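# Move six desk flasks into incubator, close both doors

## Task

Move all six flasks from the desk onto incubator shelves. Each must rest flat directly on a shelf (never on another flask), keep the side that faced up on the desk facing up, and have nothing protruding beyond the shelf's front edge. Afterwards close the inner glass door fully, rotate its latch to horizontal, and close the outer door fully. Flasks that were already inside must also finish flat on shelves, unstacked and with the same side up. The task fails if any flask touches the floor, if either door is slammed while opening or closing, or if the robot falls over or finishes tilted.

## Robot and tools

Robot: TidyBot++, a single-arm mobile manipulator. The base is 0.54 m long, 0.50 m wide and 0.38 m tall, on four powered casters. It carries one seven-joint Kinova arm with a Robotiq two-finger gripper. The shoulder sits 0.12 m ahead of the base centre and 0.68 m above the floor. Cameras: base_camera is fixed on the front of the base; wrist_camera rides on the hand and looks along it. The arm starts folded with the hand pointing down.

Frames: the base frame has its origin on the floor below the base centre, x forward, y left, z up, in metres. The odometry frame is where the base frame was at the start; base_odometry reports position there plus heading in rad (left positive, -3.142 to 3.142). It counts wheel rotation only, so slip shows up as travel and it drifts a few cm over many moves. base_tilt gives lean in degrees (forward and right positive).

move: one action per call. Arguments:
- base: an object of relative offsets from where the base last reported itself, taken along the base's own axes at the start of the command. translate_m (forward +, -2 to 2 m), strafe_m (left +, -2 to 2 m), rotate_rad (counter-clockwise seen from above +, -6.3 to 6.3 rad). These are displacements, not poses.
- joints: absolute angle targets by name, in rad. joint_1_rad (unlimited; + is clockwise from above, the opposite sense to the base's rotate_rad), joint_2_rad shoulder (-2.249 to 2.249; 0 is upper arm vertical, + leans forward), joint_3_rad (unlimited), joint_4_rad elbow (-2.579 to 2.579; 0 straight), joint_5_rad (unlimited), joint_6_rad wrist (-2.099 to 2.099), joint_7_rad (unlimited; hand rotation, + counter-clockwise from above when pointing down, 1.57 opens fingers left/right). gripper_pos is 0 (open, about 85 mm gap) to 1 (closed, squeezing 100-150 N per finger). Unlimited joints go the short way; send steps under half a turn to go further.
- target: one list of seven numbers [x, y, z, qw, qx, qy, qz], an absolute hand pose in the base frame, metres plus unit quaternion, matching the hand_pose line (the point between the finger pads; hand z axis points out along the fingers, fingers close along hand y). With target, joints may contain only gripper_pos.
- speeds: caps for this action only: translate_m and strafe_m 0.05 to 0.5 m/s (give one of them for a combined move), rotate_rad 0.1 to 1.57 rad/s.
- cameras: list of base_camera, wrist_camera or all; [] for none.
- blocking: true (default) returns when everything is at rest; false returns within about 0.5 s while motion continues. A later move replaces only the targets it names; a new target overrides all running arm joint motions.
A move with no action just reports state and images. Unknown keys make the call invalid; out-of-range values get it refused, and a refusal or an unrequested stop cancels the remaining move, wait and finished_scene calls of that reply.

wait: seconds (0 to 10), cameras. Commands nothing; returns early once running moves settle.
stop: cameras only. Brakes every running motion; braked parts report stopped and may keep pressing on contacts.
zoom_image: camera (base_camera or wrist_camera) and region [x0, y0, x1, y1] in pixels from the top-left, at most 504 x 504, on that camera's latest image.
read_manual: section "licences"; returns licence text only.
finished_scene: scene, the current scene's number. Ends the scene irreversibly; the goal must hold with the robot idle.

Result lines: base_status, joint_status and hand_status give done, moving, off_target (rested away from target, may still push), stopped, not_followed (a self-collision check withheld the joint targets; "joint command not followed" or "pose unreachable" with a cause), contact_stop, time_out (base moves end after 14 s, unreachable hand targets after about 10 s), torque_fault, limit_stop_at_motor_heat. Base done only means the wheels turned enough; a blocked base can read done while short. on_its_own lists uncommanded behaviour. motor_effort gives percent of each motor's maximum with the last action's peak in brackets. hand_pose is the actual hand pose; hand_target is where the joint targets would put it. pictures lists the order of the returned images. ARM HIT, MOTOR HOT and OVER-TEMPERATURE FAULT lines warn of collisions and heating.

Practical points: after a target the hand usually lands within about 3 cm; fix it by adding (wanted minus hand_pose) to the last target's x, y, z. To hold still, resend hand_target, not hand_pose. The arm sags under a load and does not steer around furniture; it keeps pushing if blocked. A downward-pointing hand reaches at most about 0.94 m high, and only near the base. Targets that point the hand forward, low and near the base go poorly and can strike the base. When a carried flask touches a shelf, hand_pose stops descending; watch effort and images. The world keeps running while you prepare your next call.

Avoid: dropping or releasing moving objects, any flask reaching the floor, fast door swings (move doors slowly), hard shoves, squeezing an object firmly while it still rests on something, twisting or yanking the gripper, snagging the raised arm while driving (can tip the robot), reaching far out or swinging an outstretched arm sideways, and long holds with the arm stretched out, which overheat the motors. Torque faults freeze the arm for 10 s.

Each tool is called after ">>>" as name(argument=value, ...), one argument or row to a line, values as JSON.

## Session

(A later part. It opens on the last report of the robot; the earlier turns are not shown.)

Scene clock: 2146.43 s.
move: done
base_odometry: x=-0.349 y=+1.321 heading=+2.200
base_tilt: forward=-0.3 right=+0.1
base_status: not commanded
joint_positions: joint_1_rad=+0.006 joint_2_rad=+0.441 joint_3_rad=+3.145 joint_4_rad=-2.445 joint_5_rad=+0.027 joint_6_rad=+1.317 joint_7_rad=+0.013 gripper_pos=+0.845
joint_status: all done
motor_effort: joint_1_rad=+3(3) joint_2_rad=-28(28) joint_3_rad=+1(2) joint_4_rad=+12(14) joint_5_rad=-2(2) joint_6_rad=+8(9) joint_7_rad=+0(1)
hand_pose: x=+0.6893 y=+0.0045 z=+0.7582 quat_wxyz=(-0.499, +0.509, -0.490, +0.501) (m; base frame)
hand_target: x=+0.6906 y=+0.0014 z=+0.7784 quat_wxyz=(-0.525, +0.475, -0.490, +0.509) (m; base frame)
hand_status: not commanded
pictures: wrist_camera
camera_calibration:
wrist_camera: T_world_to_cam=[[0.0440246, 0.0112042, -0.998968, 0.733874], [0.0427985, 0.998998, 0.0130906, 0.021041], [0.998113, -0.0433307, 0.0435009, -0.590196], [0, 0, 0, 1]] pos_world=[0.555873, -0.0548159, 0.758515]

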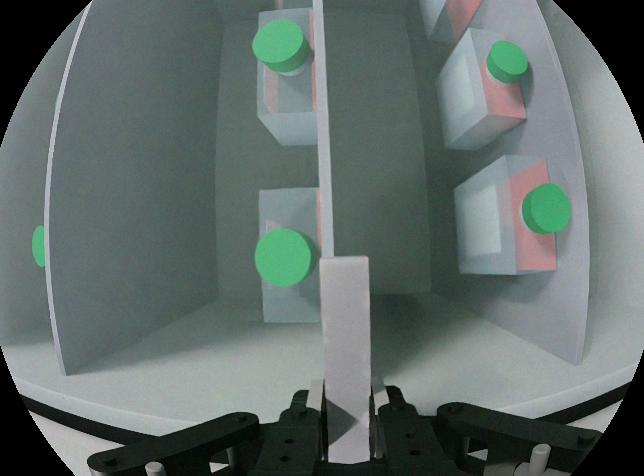

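>>> move(
  joints={"joint_7_rad":0.09},
  cameras=["wrist_camera"],
)

Scene clock: 2151.93 s.
move: done
base_odometry: x=-0.349 y=+1.321 heading=+2.200
base_tilt: forward=-0.3 right=+0.3
base_status: not commanded
joint_positions: joint_1_rad=+0.006 joint_2_rad=+0.442 joint_3_rad=+3.145 joint_4_rad=-2.445 joint_5_rad=+0.027 joint_6_rad=+1.317 joint_7_rad=+0.086 gripper_pos=+0.845
joint_status: all done
motor_effort: joint_1_rad=+3(3) joint_2_rad=-28(29) joint_3_rad=+1(2) joint_4_rad=+14(14) joint_5_rad=-2(2) joint_6_rad=+8(10) joint_7_rad=+0(1)
hand_pose: x=+0.6893 y=+0.0045 z=+0.7582 quat_wxyz=(-0.481, +0.527, -0.471, +0.519) (m; base frame)
hand_target: x=+0.6906 y=+0.0014 z=+0.7784 quat_wxyz=(-0.493, +0.504, -0.460, +0.540) (m; base frame)
hand_status: not commanded
pictures: wrist_camera
camera_calibration:
wrist_camera: T_world_to_cam=[[0.0451445, -0.0618917, -0.997061, 0.731927], [0.0427884, 0.997283, -0.0599681, 0.0763649], [0.998064, -0.0399554, 0.0476701, -0.593334], [0, 0, 0, 1]] pos_world=[0.555875, -0.0545641, 0.76264]

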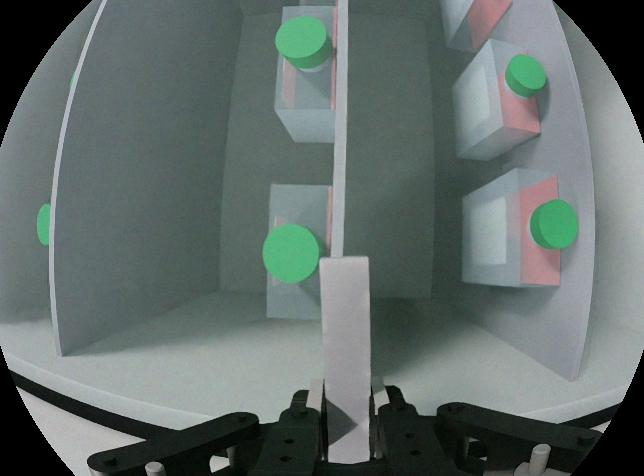

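>>> move(
  joints={"joint_7_rad":-0.015},
  cameras=["wrist_camera"],
)

>>> move(
  joints={"gripper_pos":0.5},
  cameras=[],
)

>>> move(
  base={"translate_m":-0.25},
  speeds={"translate_m":0.15},
  cameras=["wrist_camera"],
)

Scene clock: 2159.63 s.
move: done
base_odometry: x=-0.349 y=+1.321 heading=+2.200
base_tilt: forward=-0.3 right=+0.3
base_status: not commanded
joint_positions: joint_1_rad=+0.006 joint_2_rad=+0.442 joint_3_rad=+3.145 joint_4_rad=-2.445 joint_5_rad=+0.027 joint_6_rad=+1.317 joint_7_rad=+0.005 gripper_pos=+0.845
joint_status: all done
motor_effort: joint_1_rad=+2(3) joint_2_rad=-28(28) joint_3_rad=+0(1) joint_4_rad=+13(14) joint_5_rad=-1(2) joint_6_rad=+9(9) joint_7_rad=+0(1)
hand_pose: x=+0.6893 y=+0.0045 z=+0.7583 quat_wxyz=(-0.501, +0.507, -0.492, +0.499) (m; base frame)
hand_target: x=+0.6906 y=+0.0014 z=+0.7784 quat_wxyz=(-0.521, +0.479, -0.486, +0.513) (m; base frame)
hand_status: not commanded
pictures: wrist_camera
camera_calibration:
wrist_camera: T_world_to_cam=[[0.0440958, 0.0188006, -0.99885, 0.73377], [0.0427627, 0.998871, 0.0206888, 0.0152837], [0.998112, -0.0436258, 0.0432421, -0.589997], [0, 0, 0, 1]] pos_world=[0.555873, -0.0548008, 0.758123]

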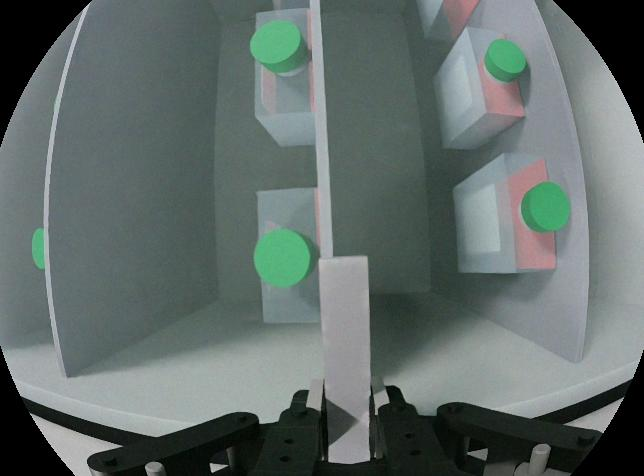

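Scene clock: 2160.43 s.
move: done
base_odometry: x=-0.349 y=+1.321 heading=+2.200
base_tilt: forward=-0.3 right=+0.2
base_status: not commanded
joint_positions: joint_1_rad=+0.006 joint_2_rad=+0.442 joint_3_rad=+3.145 joint_4_rad=-2.445 joint_5_rad=+0.027 joint_6_rad=+1.317 joint_7_rad=+0.005 gripper_pos=+0.500
joint_status: all done
motor_effort: joint_1_rad=-1(2) joint_2_rad=-27(29) joint_3_rad=-1(2) joint_4_rad=+11(14) joint_5_rad=+0(2) joint_6_rad=+9(10) joint_7_rad=+0(1)
hand_pose: x=+0.6893 y=+0.0045 z=+0.7581 quat_wxyz=(-0.501, +0.507, -0.492, +0.499) (m; base frame)
hand_target: x=+0.6906 y=+0.0014 z=+0.7784 quat_wxyz=(-0.521, +0.479, -0.486, +0.513) (m; base frame)
hand_status: not commanded
pictures: none
No camera images: "cameras" was empty.

Scene clock: 2162.77 s.
move: done
base_odometry: x=-0.202 y=+1.118 heading=+2.200
base_tilt: forward=-0.4 right=+0.2
base_status: done
joint_positions: joint_1_rad=+0.006 joint_2_rad=+0.443 joint_3_rad=+3.145 joint_4_rad=-2.445 joint_5_rad=+0.027 joint_6_rad=+1.317 joint_7_rad=+0.005 gripper_pos=+0.500
joint_status: not commanded
motor_effort: joint_1_rad=+0(2) joint_2_rad=-27(29) joint_3_rad=-1(2) joint_4_rad=+10(12) joint_5_rad=+1(1) joint_6_rad=+9(10) joint_7_rad=+1(1)
hand_pose: x=+0.6895 y=+0.0045 z=+0.7573 quat_wxyz=(-0.501, +0.508, -0.493, +0.499) (m; base frame)
hand_target: x=+0.6906 y=+0.0014 z=+0.7784 quat_wxyz=(-0.521, +0.479, -0.486, +0.513) (m; base frame)
hand_status: not commanded
pictures: wrist_camera
camera_calibration:
wrist_camera: T_world_to_cam=[[0.0424923, 0.0187583, -0.998921, 0.734006], [0.0427965, 0.998872, 0.0205778, 0.0153551], [0.99818, -0.0436247, 0.0416416, -0.588989], [0, 0, 0, 1]] pos_world=[0.55607, -0.0548009, 0.757424]

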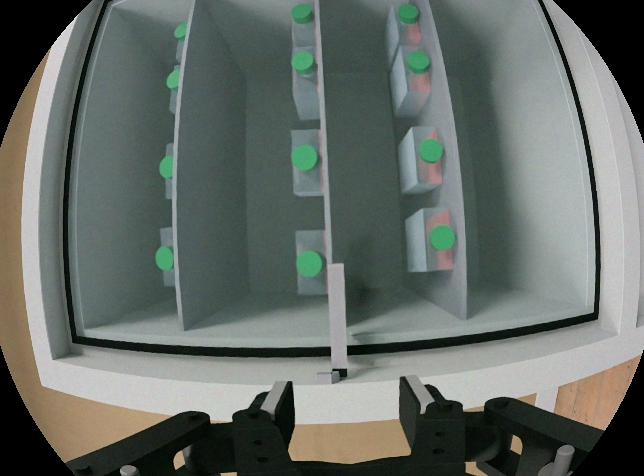

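>>> zoom_image(
  camera="wrist_camera",
  region=[250, 150, 430, 400],
)

Scaled by 2.016.

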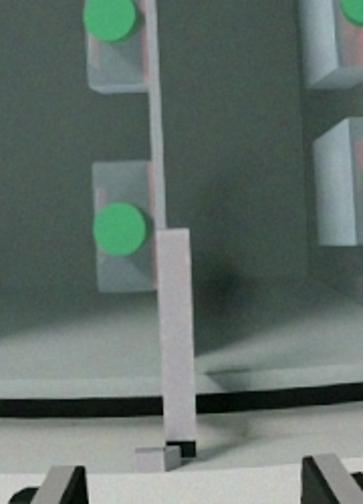

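>>> move(
  base={"translate_m":0.25},
  speeds={"translate_m":0.12},
  cameras=["wrist_camera"],
)

>>> move(
  joints={"gripper_pos":0.95},
  cameras=[],
)

>>> move(
  joints={"joint_7_rad":0.04},
  cameras=["wrist_camera"],
)

Scene clock: 2183.40 s.
move: done
base_odometry: x=-0.349 y=+1.320 heading=+2.200
base_tilt: forward=-0.3 right=+0.2
base_status: done
joint_positions: joint_1_rad=+0.006 joint_2_rad=+0.444 joint_3_rad=+3.145 joint_4_rad=-2.445 joint_5_rad=+0.027 joint_6_rad=+1.317 joint_7_rad=+0.005 gripper_pos=+0.500
joint_status: not commanded
motor_effort: joint_1_rad=+0(1) joint_2_rad=-27(29) joint_3_rad=-1(2) joint_4_rad=+10(11) joint_5_rad=+0(1) joint_6_rad=+9(9) joint_7_rad=+0(1)
hand_pose: x=+0.6896 y=+0.0045 z=+0.7568 quat_wxyz=(-0.501, +0.508, -0.493, +0.499) (m; base frame)
hand_target: x=+0.6906 y=+0.0014 z=+0.7784 quat_wxyz=(-0.521, +0.479, -0.486, +0.513) (m; base frame)
hand_status: not commanded
pictures: wrist_camera
camera_calibration:
wrist_camera: T_world_to_cam=[[0.0415945, 0.0187862, -0.998958, 0.734032], [0.0428152, 0.998871, 0.0205673, 0.0153587], [0.998217, -0.0436261, 0.0407432, -0.588407], [0, 0, 0, 1]] pos_world=[0.556168, -0.0548009, 0.756924]

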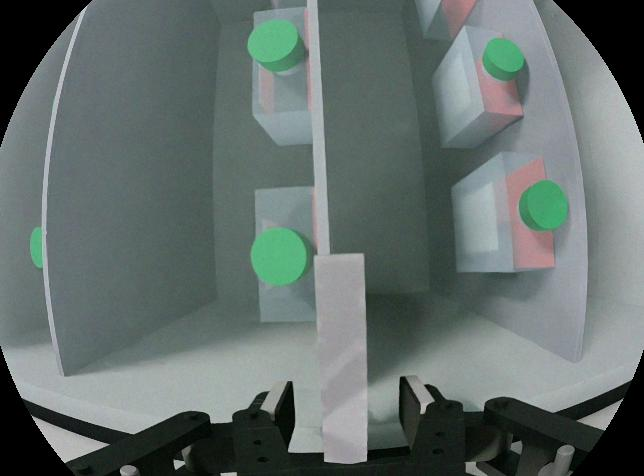

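Scene clock: 2184.20 s.
move: off_target
base_odometry: x=-0.349 y=+1.320 heading=+2.200
base_tilt: forward=-0.3 right=+0.2
base_status: not commanded
joint_positions: joint_1_rad=+0.006 joint_2_rad=+0.444 joint_3_rad=+3.145 joint_4_rad=-2.449 joint_5_rad=+0.027 joint_6_rad=+1.325 joint_7_rad=+0.005 gripper_pos=+0.844
joint_status: gripper_pos off_target (ended at +0.844, target +0.950)
motor_effort: joint_1_rad=-1(1) joint_2_rad=-27(34) joint_3_rad=-1(2) joint_4_rad=+13(15) joint_5_rad=+0(1) joint_6_rad=+9(16) joint_7_rad=+0(1)
hand_pose: x=+0.6884 y=+0.0046 z=+0.7581 quat_wxyz=(-0.502, +0.507, -0.492, +0.500) (m; base frame)
hand_target: x=+0.6906 y=+0.0014 z=+0.7784 quat_wxyz=(-0.521, +0.479, -0.486, +0.513) (m; base frame)
hand_status: not commanded
pictures: none
No camera images: "cameras" was empty.

Scene clock: 2184.70 s.
move: done
base_odometry: x=-0.349 y=+1.320 heading=+2.200
base_tilt: forward=-0.3 right=+0.3
base_status: not commanded
joint_positions: joint_1_rad=+0.006 joint_2_rad=+0.444 joint_3_rad=+3.145 joint_4_rad=-2.449 joint_5_rad=+0.027 joint_6_rad=+1.325 joint_7_rad=+0.025 gripper_pos=+0.844
joint_status: all done
motor_effort: joint_1_rad=+0(1) joint_2_rad=-28(28) joint_3_rad=+0(1) joint_4_rad=+13(14) joint_5_rad=+1(1) joint_6_rad=+10(10) joint_7_rad=+2(3)
hand_pose: x=+0.6884 y=+0.0046 z=+0.7581 quat_wxyz=(-0.497, +0.512, -0.487, +0.505) (m; base frame)
hand_target: x=+0.6906 y=+0.0014 z=+0.7784 quat_wxyz=(-0.506, +0.492, -0.473, +0.527) (m; base frame)
hand_status: not commanded
pictures: wrist_camera
camera_calibration:
wrist_camera: T_world_to_cam=[[0.0466944, -0.000982073, -0.998909, 0.731904], [0.0426362, 0.99909, 0.00101079, 0.0302615], [0.997999, -0.0426369, 0.0466938, -0.591628], [0, 0, 0, 1]] pos_world=[0.554978, -0.0547403, 0.7587]

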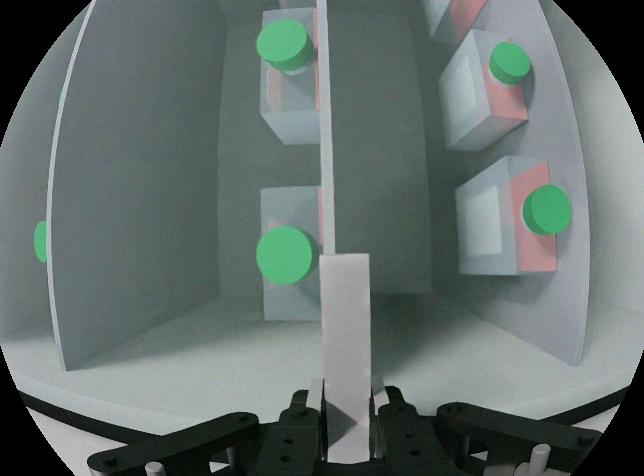

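Good, within ~0.5°. Release and do outer door.

>>> move(
  joints={"gripper_pos":0.5},
  cameras=[],
)

>>> move(
  base={"translate_m":-0.25},
  speeds={"translate_m":0.15},
  cameras=["wrist_camera"],
)

>>> move(
  base={"translate_m":-0.4},
  joints={"joint_2_rad":-0.35,"joint_4_rad":-2.5,"joint_6_rad":0.55,"joint_7_rad":1.58,"gripper_pos":0.95},
  cameras=[],
)

>>> move(
  base={"strafe_m":-0.9},
  cameras=["wrist_camera","base_camera"],
)

Scene clock: 2190.10 s.
move: done
base_odometry: x=-0.349 y=+1.320 heading=+2.200
base_tilt: forward=-0.3 right=+0.2
base_status: not commanded
joint_positions: joint_1_rad=+0.006 joint_2_rad=+0.444 joint_3_rad=+3.145 joint_4_rad=-2.445 joint_5_rad=+0.027 joint_6_rad=+1.325 joint_7_rad=+0.025 gripper_pos=+0.500
joint_status: all done
motor_effort: joint_1_rad=+0(1) joint_2_rad=-27(28) joint_3_rad=-1(2) joint_4_rad=+10(13) joint_5_rad=+0(1) joint_6_rad=+9(10) joint_7_rad=+0(2)
hand_pose: x=+0.6895 y=+0.0046 z=+0.7595 quat_wxyz=(-0.498, +0.511, -0.486, +0.506) (m; base frame)
hand_target: x=+0.6906 y=+0.0014 z=+0.7784 quat_wxyz=(-0.506, +0.492, -0.473, +0.527) (m; base frame)
hand_status: not commanded
pictures: none
No camera images: "cameras" was empty.

Scene clock: 2192.43 s.
move: done
base_odometry: x=-0.202 y=+1.118 heading=+2.201
base_tilt: forward=-0.3 right=+0.2
base_status: done
joint_positions: joint_1_rad=+0.006 joint_2_rad=+0.445 joint_3_rad=+3.145 joint_4_rad=-2.445 joint_5_rad=+0.027 joint_6_rad=+1.325 joint_7_rad=+0.025 gripper_pos=+0.500
joint_status: not commanded
motor_effort: joint_1_rad=+0(1) joint_2_rad=-27(29) joint_3_rad=-1(2) joint_4_rad=+10(12) joint_5_rad=+0(1) joint_6_rad=+9(9) joint_7_rad=+0(1)
hand_pose: x=+0.6896 y=+0.0045 z=+0.7591 quat_wxyz=(-0.498, +0.511, -0.486, +0.505) (m; base frame)
hand_target: x=+0.6906 y=+0.0014 z=+0.7784 quat_wxyz=(-0.506, +0.492, -0.473, +0.527) (m; base frame)
hand_status: not commanded
pictures: wrist_camera
camera_calibration:
wrist_camera: T_world_to_cam=[[0.049599, -0.000983813, -0.998769, 0.730723], [0.0426352, 0.99909, 0.00113314, 0.0301171], [0.997859, -0.0426389, 0.0495958, -0.594985], [0, 0, 0, 1]] pos_world=[0.556184, -0.0547403, 0.759298]

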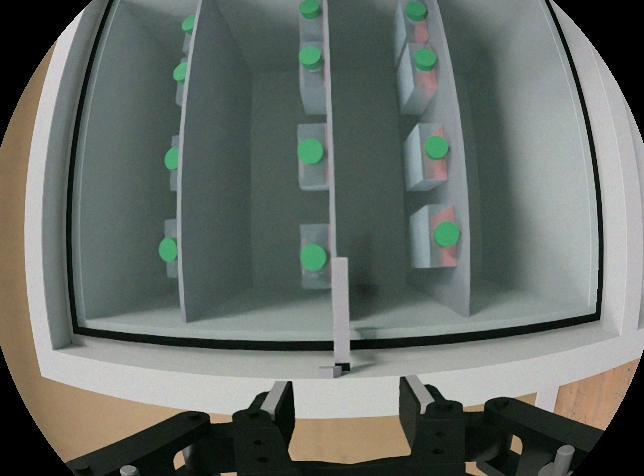

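Scene clock: 2195.03 s.
move: done
base_odometry: x=+0.033 y=+0.795 heading=+2.202
base_tilt: forward=-0.3 right=+0.2
base_status: done
joint_positions: joint_1_rad=+0.006 joint_2_rad=-0.337 joint_3_rad=+3.145 joint_4_rad=-2.472 joint_5_rad=+0.027 joint_6_rad=+0.624 joint_7_rad=+1.514 gripper_pos=+0.950
joint_status: all done
motor_effort: joint_1_rad=+0(1) joint_2_rad=-8(31) joint_3_rad=+0(2) joint_4_rad=+20(21) joint_5_rad=+0(1) joint_6_rad=+9(10) joint_7_rad=+0(1)
hand_pose: x=+0.5563 y=+0.0021 z=+0.9295 quat_wxyz=(-0.015, +0.686, -0.010, +0.728) (m; base frame)
hand_target: x=+0.5490 y=+0.0014 z=+0.8959 quat_wxyz=(+0.003, +0.717, +0.003, +0.697) (m; base frame)
hand_status: not commanded
pictures: none
No camera images: "cameras" was empty.

Scene clock: 2197.90 s.
move: done
base_odometry: x=+0.760 y=+1.326 heading=+2.202
base_tilt: forward=-0.3 right=+0.2
base_status: done
joint_positions: joint_1_rad=+0.004 joint_2_rad=-0.339 joint_3_rad=+3.150 joint_4_rad=-2.473 joint_5_rad=+0.011 joint_6_rad=+0.619 joint_7_rad=+1.517 gripper_pos=+0.950
joint_status: not commanded
motor_effort: joint_1_rad=+0(15) joint_2_rad=-8(8) joint_3_rad=+0(16) joint_4_rad=+20(21) joint_5_rad=+0(10) joint_6_rad=+9(10) joint_7_rad=+0(1)
hand_pose: x=+0.5558 y=-0.0026 z=+0.9279 quat_wxyz=(-0.015, +0.687, -0.018, +0.726) (m; base frame)
hand_target: x=+0.5490 y=+0.0014 z=+0.8959 quat_wxyz=(+0.003, +0.717, +0.003, +0.697) (m; base frame)
hand_status: not commanded
pictures: base_camera, wrist_camera
camera_calibration:
wrist_camera: T_world_to_cam=[[0.0420206, -0.996249, -0.07564, 0.0510637], [0.1153, 0.0800364, -0.990101, 0.919856], [0.992442, 0.0328834, 0.11823, -0.530563], [0, 0, 0, 1]] pos_world=[0.418348, -0.00530306, 0.977341]

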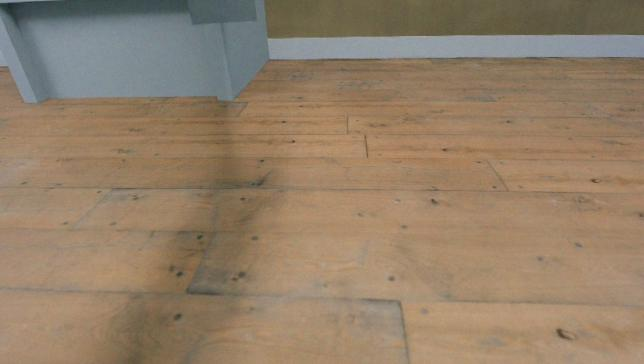

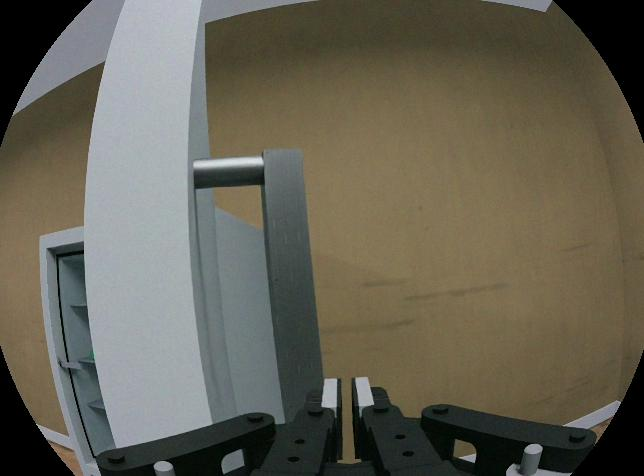

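>>> move(
  base={"strafe_m":-0.08},
  cameras=[],
)

>>> move(
  base={"translate_m":0.33},
  speeds={"translate_m":0.2},
  cameras=["wrist_camera"],
)

>>> move(
  base={"strafe_m":0.25},
  speeds={"strafe_m":0.08},
  cameras=["wrist_camera"],
)

Scene clock: 2204.50 s.
move: done
base_odometry: x=+0.825 y=+1.373 heading=+2.203
base_tilt: forward=-0.4 right=+0.2
base_status: done
joint_positions: joint_1_rad=+0.004 joint_2_rad=-0.339 joint_3_rad=+3.149 joint_4_rad=-2.473 joint_5_rad=+0.011 joint_6_rad=+0.619 joint_7_rad=+1.517 gripper_pos=+0.950
joint_status: not commanded
motor_effort: joint_1_rad=+0(1) joint_2_rad=-8(8) joint_3_rad=-1(3) joint_4_rad=+20(21) joint_5_rad=+1(1) joint_6_rad=+9(9) joint_7_rad=+0(1)
hand_pose: x=+0.5558 y=-0.0023 z=+0.9279 quat_wxyz=(-0.015, +0.687, -0.018, +0.726) (m; base frame)
hand_target: x=+0.5490 y=+0.0014 z=+0.8959 quat_wxyz=(+0.003, +0.717, +0.003, +0.697) (m; base frame)
hand_status: not commanded
pictures: none
No camera images: "cameras" was empty.

Scene clock: 2209.03 s.
move: time_out
base_odometry: x=+0.643 y=+1.621 heading=+2.202
base_tilt: forward=-0.3 right=+0.2
base_status: translate_m time_out (by the wheels' count: +0.308 of +0.330)
joint_positions: joint_1_rad=+0.004 joint_2_rad=-0.344 joint_3_rad=+3.149 joint_4_rad=-2.479 joint_5_rad=+0.011 joint_6_rad=+0.613 joint_7_rad=+1.517 gripper_pos=+0.950
joint_status: not commanded
motor_effort: joint_1_rad=-1(3) joint_2_rad=-8(25) joint_3_rad=+0(4) joint_4_rad=+21(24) joint_5_rad=+1(1) joint_6_rad=+9(10) joint_7_rad=+1(1)
hand_pose: x=+0.5536 y=-0.0022 z=+0.9252 quat_wxyz=(-0.015, +0.689, -0.018, +0.724) (m; base frame)
hand_target: x=+0.5490 y=+0.0014 z=+0.8959 quat_wxyz=(+0.003, +0.717, +0.003, +0.697) (m; base frame)
hand_status: not commanded
pictures: wrist_camera
camera_calibration:
wrist_camera: T_world_to_cam=[[0.0422288, -0.996249, -0.0755307, 0.0512006], [0.109281, 0.0797503, -0.990807, 0.921349], [0.993114, 0.0335865, 0.112238, -0.522991], [0, 0, 0, 1]] pos_world=[0.416542, -0.00490389, 0.975445]

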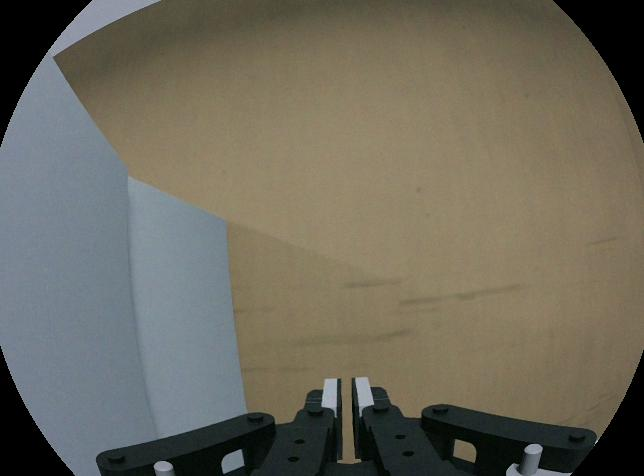

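not run: a stop that you did not command came earlier in this reply.

>>> move(
  base={"translate_m":-0.03},
  speeds={"translate_m":0.1},
  cameras=[],
)

>>> move(
  base={"strafe_m":0.25},
  speeds={"strafe_m":0.08},
  cameras=["wrist_camera","base_camera"],
)

Scene clock: 2214.33 s.
move: done
base_odometry: x=+0.661 y=+1.597 heading=+2.201
base_tilt: forward=-0.3 right=+0.2
base_status: done
joint_positions: joint_1_rad=+0.004 joint_2_rad=-0.350 joint_3_rad=+3.149 joint_4_rad=-2.479 joint_5_rad=+0.011 joint_6_rad=+0.613 joint_7_rad=+1.517 gripper_pos=+0.950
joint_status: not commanded
motor_effort: joint_1_rad=+0(1) joint_2_rad=-8(11) joint_3_rad=-1(1) joint_4_rad=+20(21) joint_5_rad=+0(1) joint_6_rad=+9(9) joint_7_rad=+0(1)
hand_pose: x=+0.5521 y=-0.0022 z=+0.9276 quat_wxyz=(-0.015, +0.687, -0.018, +0.726) (m; base frame)
hand_target: x=+0.5490 y=+0.0014 z=+0.8959 quat_wxyz=(+0.003, +0.717, +0.003, +0.697) (m; base frame)
hand_status: not commanded
pictures: none
No camera images: "cameras" was empty.

Scene clock: 2218.00 s.
move: done
base_odometry: x=+0.459 y=+1.450 heading=+2.200
base_tilt: forward=-0.3 right=+0.2
base_status: done
joint_positions: joint_1_rad=+0.006 joint_2_rad=-0.352 joint_3_rad=+3.150 joint_4_rad=-2.493 joint_5_rad=+0.011 joint_6_rad=+0.613 joint_7_rad=+1.517 gripper_pos=+0.950
joint_status: not commanded
motor_effort: joint_1_rad=+0(4) joint_2_rad=-7(9) joint_3_rad=-1(5) joint_4_rad=+20(26) joint_5_rad=+0(2) joint_6_rad=+9(10) joint_7_rad=+0(1)
hand_pose: x=+0.5496 y=-0.0034 z=+0.9209 quat_wxyz=(-0.014, +0.691, -0.019, +0.722) (m; base frame)
hand_target: x=+0.5490 y=+0.0014 z=+0.8959 quat_wxyz=(+0.003, +0.717, +0.003, +0.697) (m; base frame)
hand_status: not commanded
pictures: base_camera, wrist_camera
camera_calibration:
wrist_camera: T_world_to_cam=[[0.0391647, -0.996314, -0.076314, 0.0522208], [0.104086, 0.0800248, -0.991344, 0.92094], [0.993797, 0.0308824, 0.106836, -0.513819], [0, 0, 0, 1]] pos_world=[0.41273, -0.00580168, 0.971847]

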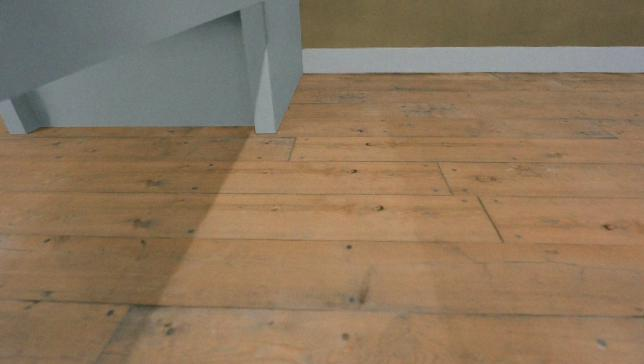

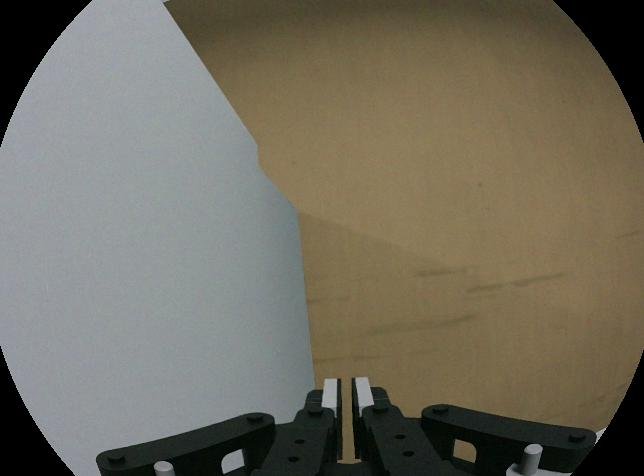

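>>> move(
  base={"strafe_m":0.22,"translate_m":0.02},
  speeds={"strafe_m":0.08},
  cameras=["wrist_camera"],
)

>>> move(
  base={"strafe_m":0.2,"translate_m":0.08},
  speeds={"strafe_m":0.08},
  cameras=["wrist_camera","base_camera"],
)

Scene clock: 2225.23 s.
move: done
base_odometry: x=+0.270 y=+1.337 heading=+2.201
base_tilt: forward=-0.3 right=+0.2
base_status: done
joint_positions: joint_1_rad=+0.006 joint_2_rad=-0.352 joint_3_rad=+3.149 joint_4_rad=-2.493 joint_5_rad=+0.011 joint_6_rad=+0.613 joint_7_rad=+1.518 gripper_pos=+0.950
joint_status: not commanded
motor_effort: joint_1_rad=+0(4) joint_2_rad=-7(9) joint_3_rad=+0(6) joint_4_rad=+20(21) joint_5_rad=+0(2) joint_6_rad=+9(9) joint_7_rad=+0(1)
hand_pose: x=+0.5496 y=-0.0031 z=+0.9209 quat_wxyz=(-0.014, +0.691, -0.019, +0.722) (m; base frame)
hand_target: x=+0.5490 y=+0.0014 z=+0.8959 quat_wxyz=(+0.003, +0.717, +0.003, +0.697) (m; base frame)
hand_status: not commanded
pictures: wrist_camera
camera_calibration:
wrist_camera: T_world_to_cam=[[0.0395965, -0.996354, -0.0755683, 0.0516154], [0.104084, 0.0793289, -0.9914, 0.920969], [0.99378, 0.0313905, 0.106845, -0.513829], [0, 0, 0, 1]] pos_world=[0.412731, -0.00550287, 0.971849]

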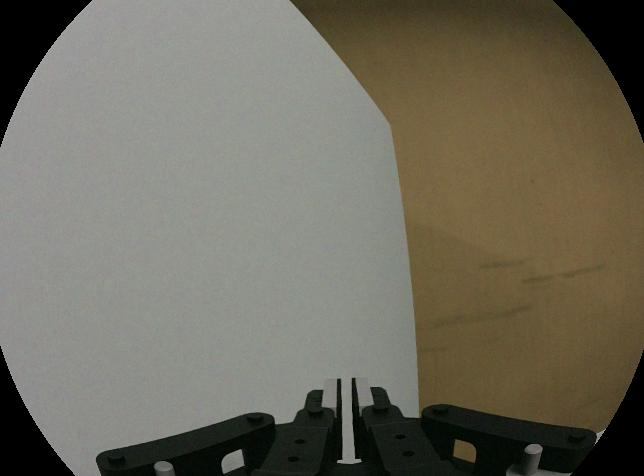

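Scene clock: 2228.50 s.
move: done
base_odometry: x=+0.061 y=+1.283 heading=+2.201
base_tilt: forward=-0.3 right=+0.2
base_status: done
joint_positions: joint_1_rad=+0.009 joint_2_rad=-0.353 joint_3_rad=+3.151 joint_4_rad=-2.493 joint_5_rad=+0.010 joint_6_rad=+0.613 joint_7_rad=+1.519 gripper_pos=+0.950
joint_status: not commanded
motor_effort: joint_1_rad=+0(6) joint_2_rad=-7(8) joint_3_rad=+0(6) joint_4_rad=+20(23) joint_5_rad=+0(3) joint_6_rad=+9(10) joint_7_rad=+0(1)
hand_pose: x=+0.5495 y=-0.0052 z=+0.9210 quat_wxyz=(-0.012, +0.691, -0.020, +0.722) (m; base frame)
hand_target: x=+0.5490 y=+0.0014 z=+0.8959 quat_wxyz=(+0.003, +0.717, +0.003, +0.697) (m; base frame)
hand_status: not commanded
pictures: base_camera, wrist_camera
camera_calibration:
wrist_camera: T_world_to_cam=[[0.0350578, -0.996552, -0.0752037, 0.0516485], [0.104547, 0.0784941, -0.991417, 0.921008], [0.993902, 0.0268945, 0.106939, -0.513956], [0, 0, 0, 1]] pos_world=[0.412722, -0.0070007, 0.971949]

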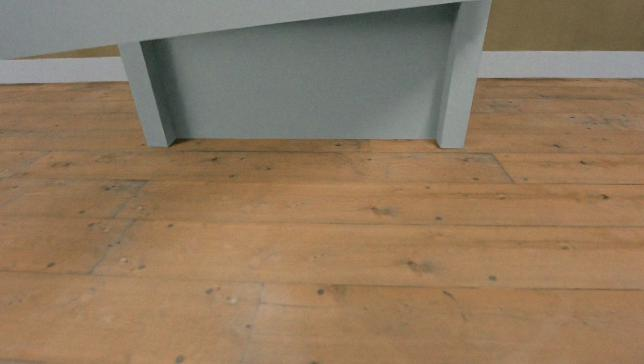

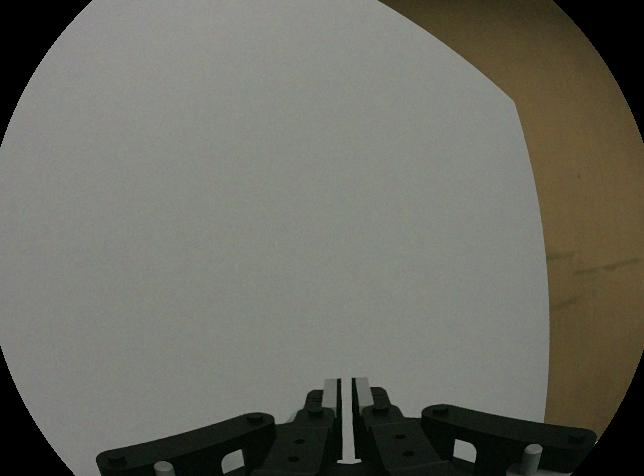

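>>> move(
  base={"strafe_m":0.1,"translate_m":0.12},
  speeds={"strafe_m":0.08},
  cameras=["wrist_camera"],
)

>>> move(
  base={"strafe_m":0.04,"translate_m":0.1},
  speeds={"translate_m":0.06},
  cameras=["wrist_camera","base_camera"],
)

Scene clock: 2235.10 s.
move: done
base_odometry: x=-0.091 y=+1.321 heading=+2.201
base_tilt: forward=-0.3 right=+0.3
base_status: done
joint_positions: joint_1_rad=+0.011 joint_2_rad=-0.356 joint_3_rad=+3.153 joint_4_rad=-2.496 joint_5_rad=+0.009 joint_6_rad=+0.613 joint_7_rad=+1.519 gripper_pos=+0.950
joint_status: not commanded
motor_effort: joint_1_rad=-1(6) joint_2_rad=-8(9) joint_3_rad=+0(6) joint_4_rad=+20(24) joint_5_rad=+1(5) joint_6_rad=+9(10) joint_7_rad=+0(1)
hand_pose: x=+0.5483 y=-0.0069 z=+0.9204 quat_wxyz=(-0.011, +0.691, -0.022, +0.722) (m; base frame)
hand_target: x=+0.5490 y=+0.0014 z=+0.8959 quat_wxyz=(+0.003, +0.717, +0.003, +0.697) (m; base frame)
hand_status: not commanded
pictures: wrist_camera
camera_calibration:
wrist_camera: T_world_to_cam=[[0.0311539, -0.996583, -0.0764956, 0.0532227], [0.104526, 0.0793615, -0.991351, 0.92069], [0.994034, 0.0228887, 0.106641, -0.512465], [0, 0, 0, 1]] pos_world=[0.411514, -0.00829683, 0.971447]

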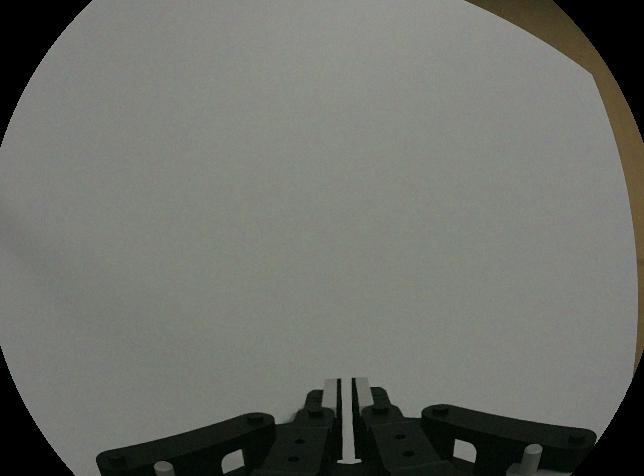

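Scene clock: 2237.43 s.
move: done
base_odometry: x=-0.182 y=+1.378 heading=+2.201
base_tilt: forward=-0.3 right=+0.1
base_status: done
joint_positions: joint_1_rad=+0.011 joint_2_rad=-0.356 joint_3_rad=+3.153 joint_4_rad=-2.497 joint_5_rad=+0.009 joint_6_rad=+0.612 joint_7_rad=+1.519 gripper_pos=+0.950
joint_status: not commanded
motor_effort: joint_1_rad=+0(2) joint_2_rad=-7(9) joint_3_rad=+0(2) joint_4_rad=+20(25) joint_5_rad=+1(1) joint_6_rad=+9(9) joint_7_rad=+0(1)
hand_pose: x=+0.5481 y=-0.0069 z=+0.9196 quat_wxyz=(-0.011, +0.692, -0.022, +0.722) (m; base frame)
hand_target: x=+0.5490 y=+0.0014 z=+0.8959 quat_wxyz=(+0.003, +0.717, +0.003, +0.697) (m; base frame)
hand_status: not commanded
pictures: base_camera, wrist_camera
camera_calibration:
wrist_camera: T_world_to_cam=[[0.0310386, -0.996576, -0.0766407, 0.0534682], [0.102924, 0.0794568, -0.991511, 0.920913], [0.994205, 0.0228869, 0.105038, -0.510816], [0, 0, 0, 1]] pos_world=[0.411412, -0.00819671, 0.970848]

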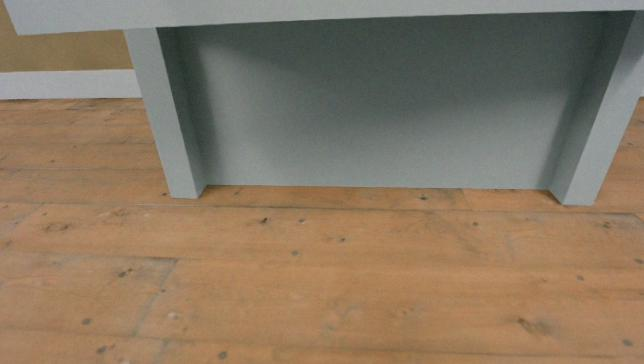

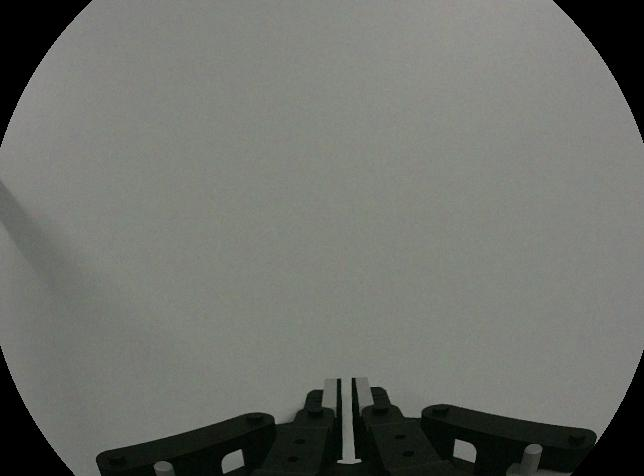

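Almost closed. Push forward.

>>> move(
  base={"translate_m":0.06},
  speeds={"translate_m":0.05},
  cameras=["base_camera"],
)

>>> move(
  base={"translate_m":0.04},
  speeds={"translate_m":0.05},
  cameras=["base_camera"],
)

Scene clock: 2243.67 s.
move: done
base_odometry: x=-0.218 y=+1.426 heading=+2.202
base_tilt: forward=-0.3 right=+0.2
base_status: done
joint_positions: joint_1_rad=+0.011 joint_2_rad=-0.357 joint_3_rad=+3.153 joint_4_rad=-2.498 joint_5_rad=+0.009 joint_6_rad=+0.612 joint_7_rad=+1.519 gripper_pos=+0.950
joint_status: not commanded
motor_effort: joint_1_rad=+0(1) joint_2_rad=-7(9) joint_3_rad=+0(2) joint_4_rad=+20(24) joint_5_rad=+1(1) joint_6_rad=+9(9) joint_7_rad=+0(1)
hand_pose: x=+0.5478 y=-0.0069 z=+0.9194 quat_wxyz=(-0.011, +0.692, -0.022, +0.722) (m; base frame)
hand_target: x=+0.5490 y=+0.0014 z=+0.8959 quat_wxyz=(+0.003, +0.717, +0.003, +0.697) (m; base frame)
hand_status: not commanded
pictures: base_camera

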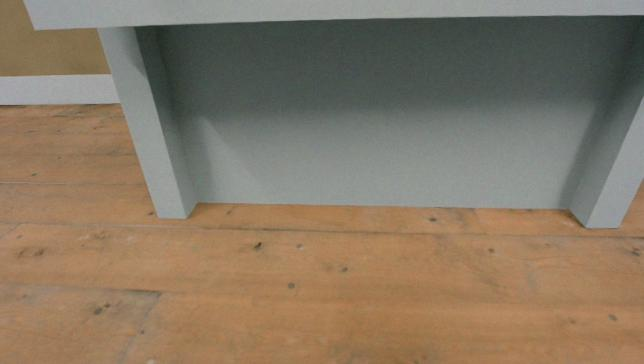

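Scene clock: 2245.00 s.
move: done
base_odometry: x=-0.241 y=+1.458 heading=+2.202
base_tilt: forward=-0.3 right=+0.3
base_status: done
joint_positions: joint_1_rad=+0.011 joint_2_rad=-0.375 joint_3_rad=+3.153 joint_4_rad=-2.512 joint_5_rad=+0.009 joint_6_rad=+0.611 joint_7_rad=+1.519 gripper_pos=+0.950
joint_status: not commanded
motor_effort: joint_1_rad=-1(1) joint_2_rad=-2(8) joint_3_rad=+0(1) joint_4_rad=+23(26) joint_5_rad=+0(1) joint_6_rad=+9(10) joint_7_rad=+0(1)
hand_pose: x=+0.5412 y=-0.0067 z=+0.9191 quat_wxyz=(-0.012, +0.690, -0.022, +0.723) (m; base frame)
hand_target: x=+0.5490 y=+0.0014 z=+0.8959 quat_wxyz=(+0.003, +0.717, +0.003, +0.697) (m; base frame)
hand_status: not commanded
pictures: base_camera

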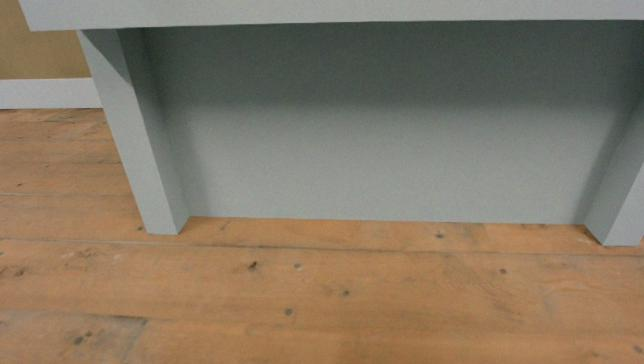

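>>> move(
  base={"translate_m":0.035},
  speeds={"translate_m":0.05},
  cameras=[],
)

>>> move(
  base={"translate_m":-0.7},
  speeds={"translate_m":0.3},
  cameras=["wrist_camera","base_camera"],
)

Scene clock: 2249.30 s.
move: done
base_odometry: x=-0.261 y=+1.485 heading=+2.201
base_tilt: forward=-0.4 right=+0.2
base_status: done
joint_positions: joint_1_rad=+0.011 joint_2_rad=-0.470 joint_3_rad=+3.153 joint_4_rad=-2.580 joint_5_rad=+0.009 joint_6_rad=+0.610 joint_7_rad=+1.519 gripper_pos=+0.950
joint_status: not commanded
motor_effort: joint_1_rad=-4(5) joint_2_rad=+20(24) joint_3_rad=-3(4) joint_4_rad=+39(42) joint_5_rad=+4(4) joint_6_rad=+8(10) joint_7_rad=+0(1)
hand_pose: x=+0.5087 y=-0.0061 z=+0.9177 quat_wxyz=(-0.012, +0.681, -0.022, +0.732) (m; base frame)
hand_target: x=+0.5490 y=+0.0014 z=+0.8959 quat_wxyz=(+0.003, +0.717, +0.003, +0.697) (m; base frame)
hand_status: not commanded
pictures: none
No camera images: "cameras" was empty.

Scene clock: 2252.60 s.
move: done
base_odometry: x=+0.151 y=+0.920 heading=+2.202
base_tilt: forward=-0.3 right=+0.2
base_status: done
joint_positions: joint_1_rad=+0.010 joint_2_rad=-0.351 joint_3_rad=+3.152 joint_4_rad=-2.493 joint_5_rad=+0.009 joint_6_rad=+0.610 joint_7_rad=+1.519 gripper_pos=+0.950
joint_status: not commanded
motor_effort: joint_1_rad=-1(4) joint_2_rad=-7(21) joint_3_rad=+0(3) joint_4_rad=+21(37) joint_5_rad=+0(3) joint_6_rad=+9(10) joint_7_rad=+0(1)
hand_pose: x=+0.5500 y=-0.0067 z=+0.9192 quat_wxyz=(-0.011, +0.693, -0.022, +0.721) (m; base frame)
hand_target: x=+0.5490 y=+0.0014 z=+0.8959 quat_wxyz=(+0.003, +0.717, +0.003, +0.697) (m; base frame)
hand_status: not commanded
pictures: base_camera, wrist_camera
camera_calibration:
wrist_camera: T_world_to_cam=[[0.0312803, -0.996579, -0.0764916, 0.0532576], [0.0998108, 0.079261, -0.991844, 0.922302], [0.994515, 0.0233905, 0.101949, -0.510029], [0, 0, 0, 1]] pos_world=[0.413509, -0.00809731, 0.97085]

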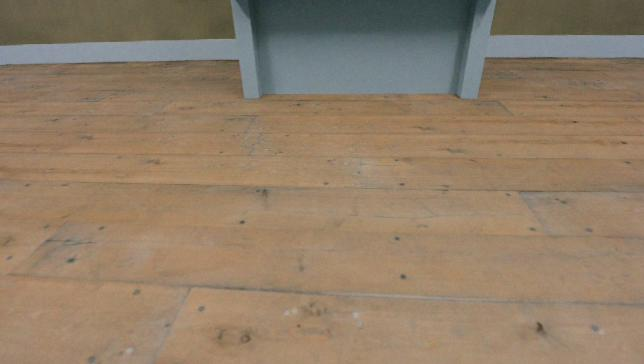

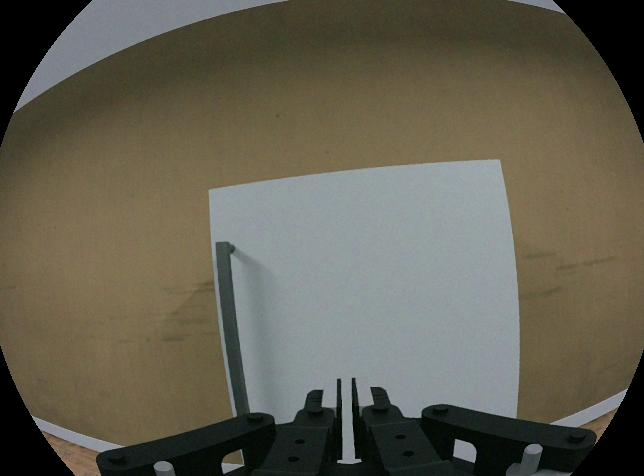

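>>> finished_scene(
  scene=2,
)

The scene is finished: the task was done.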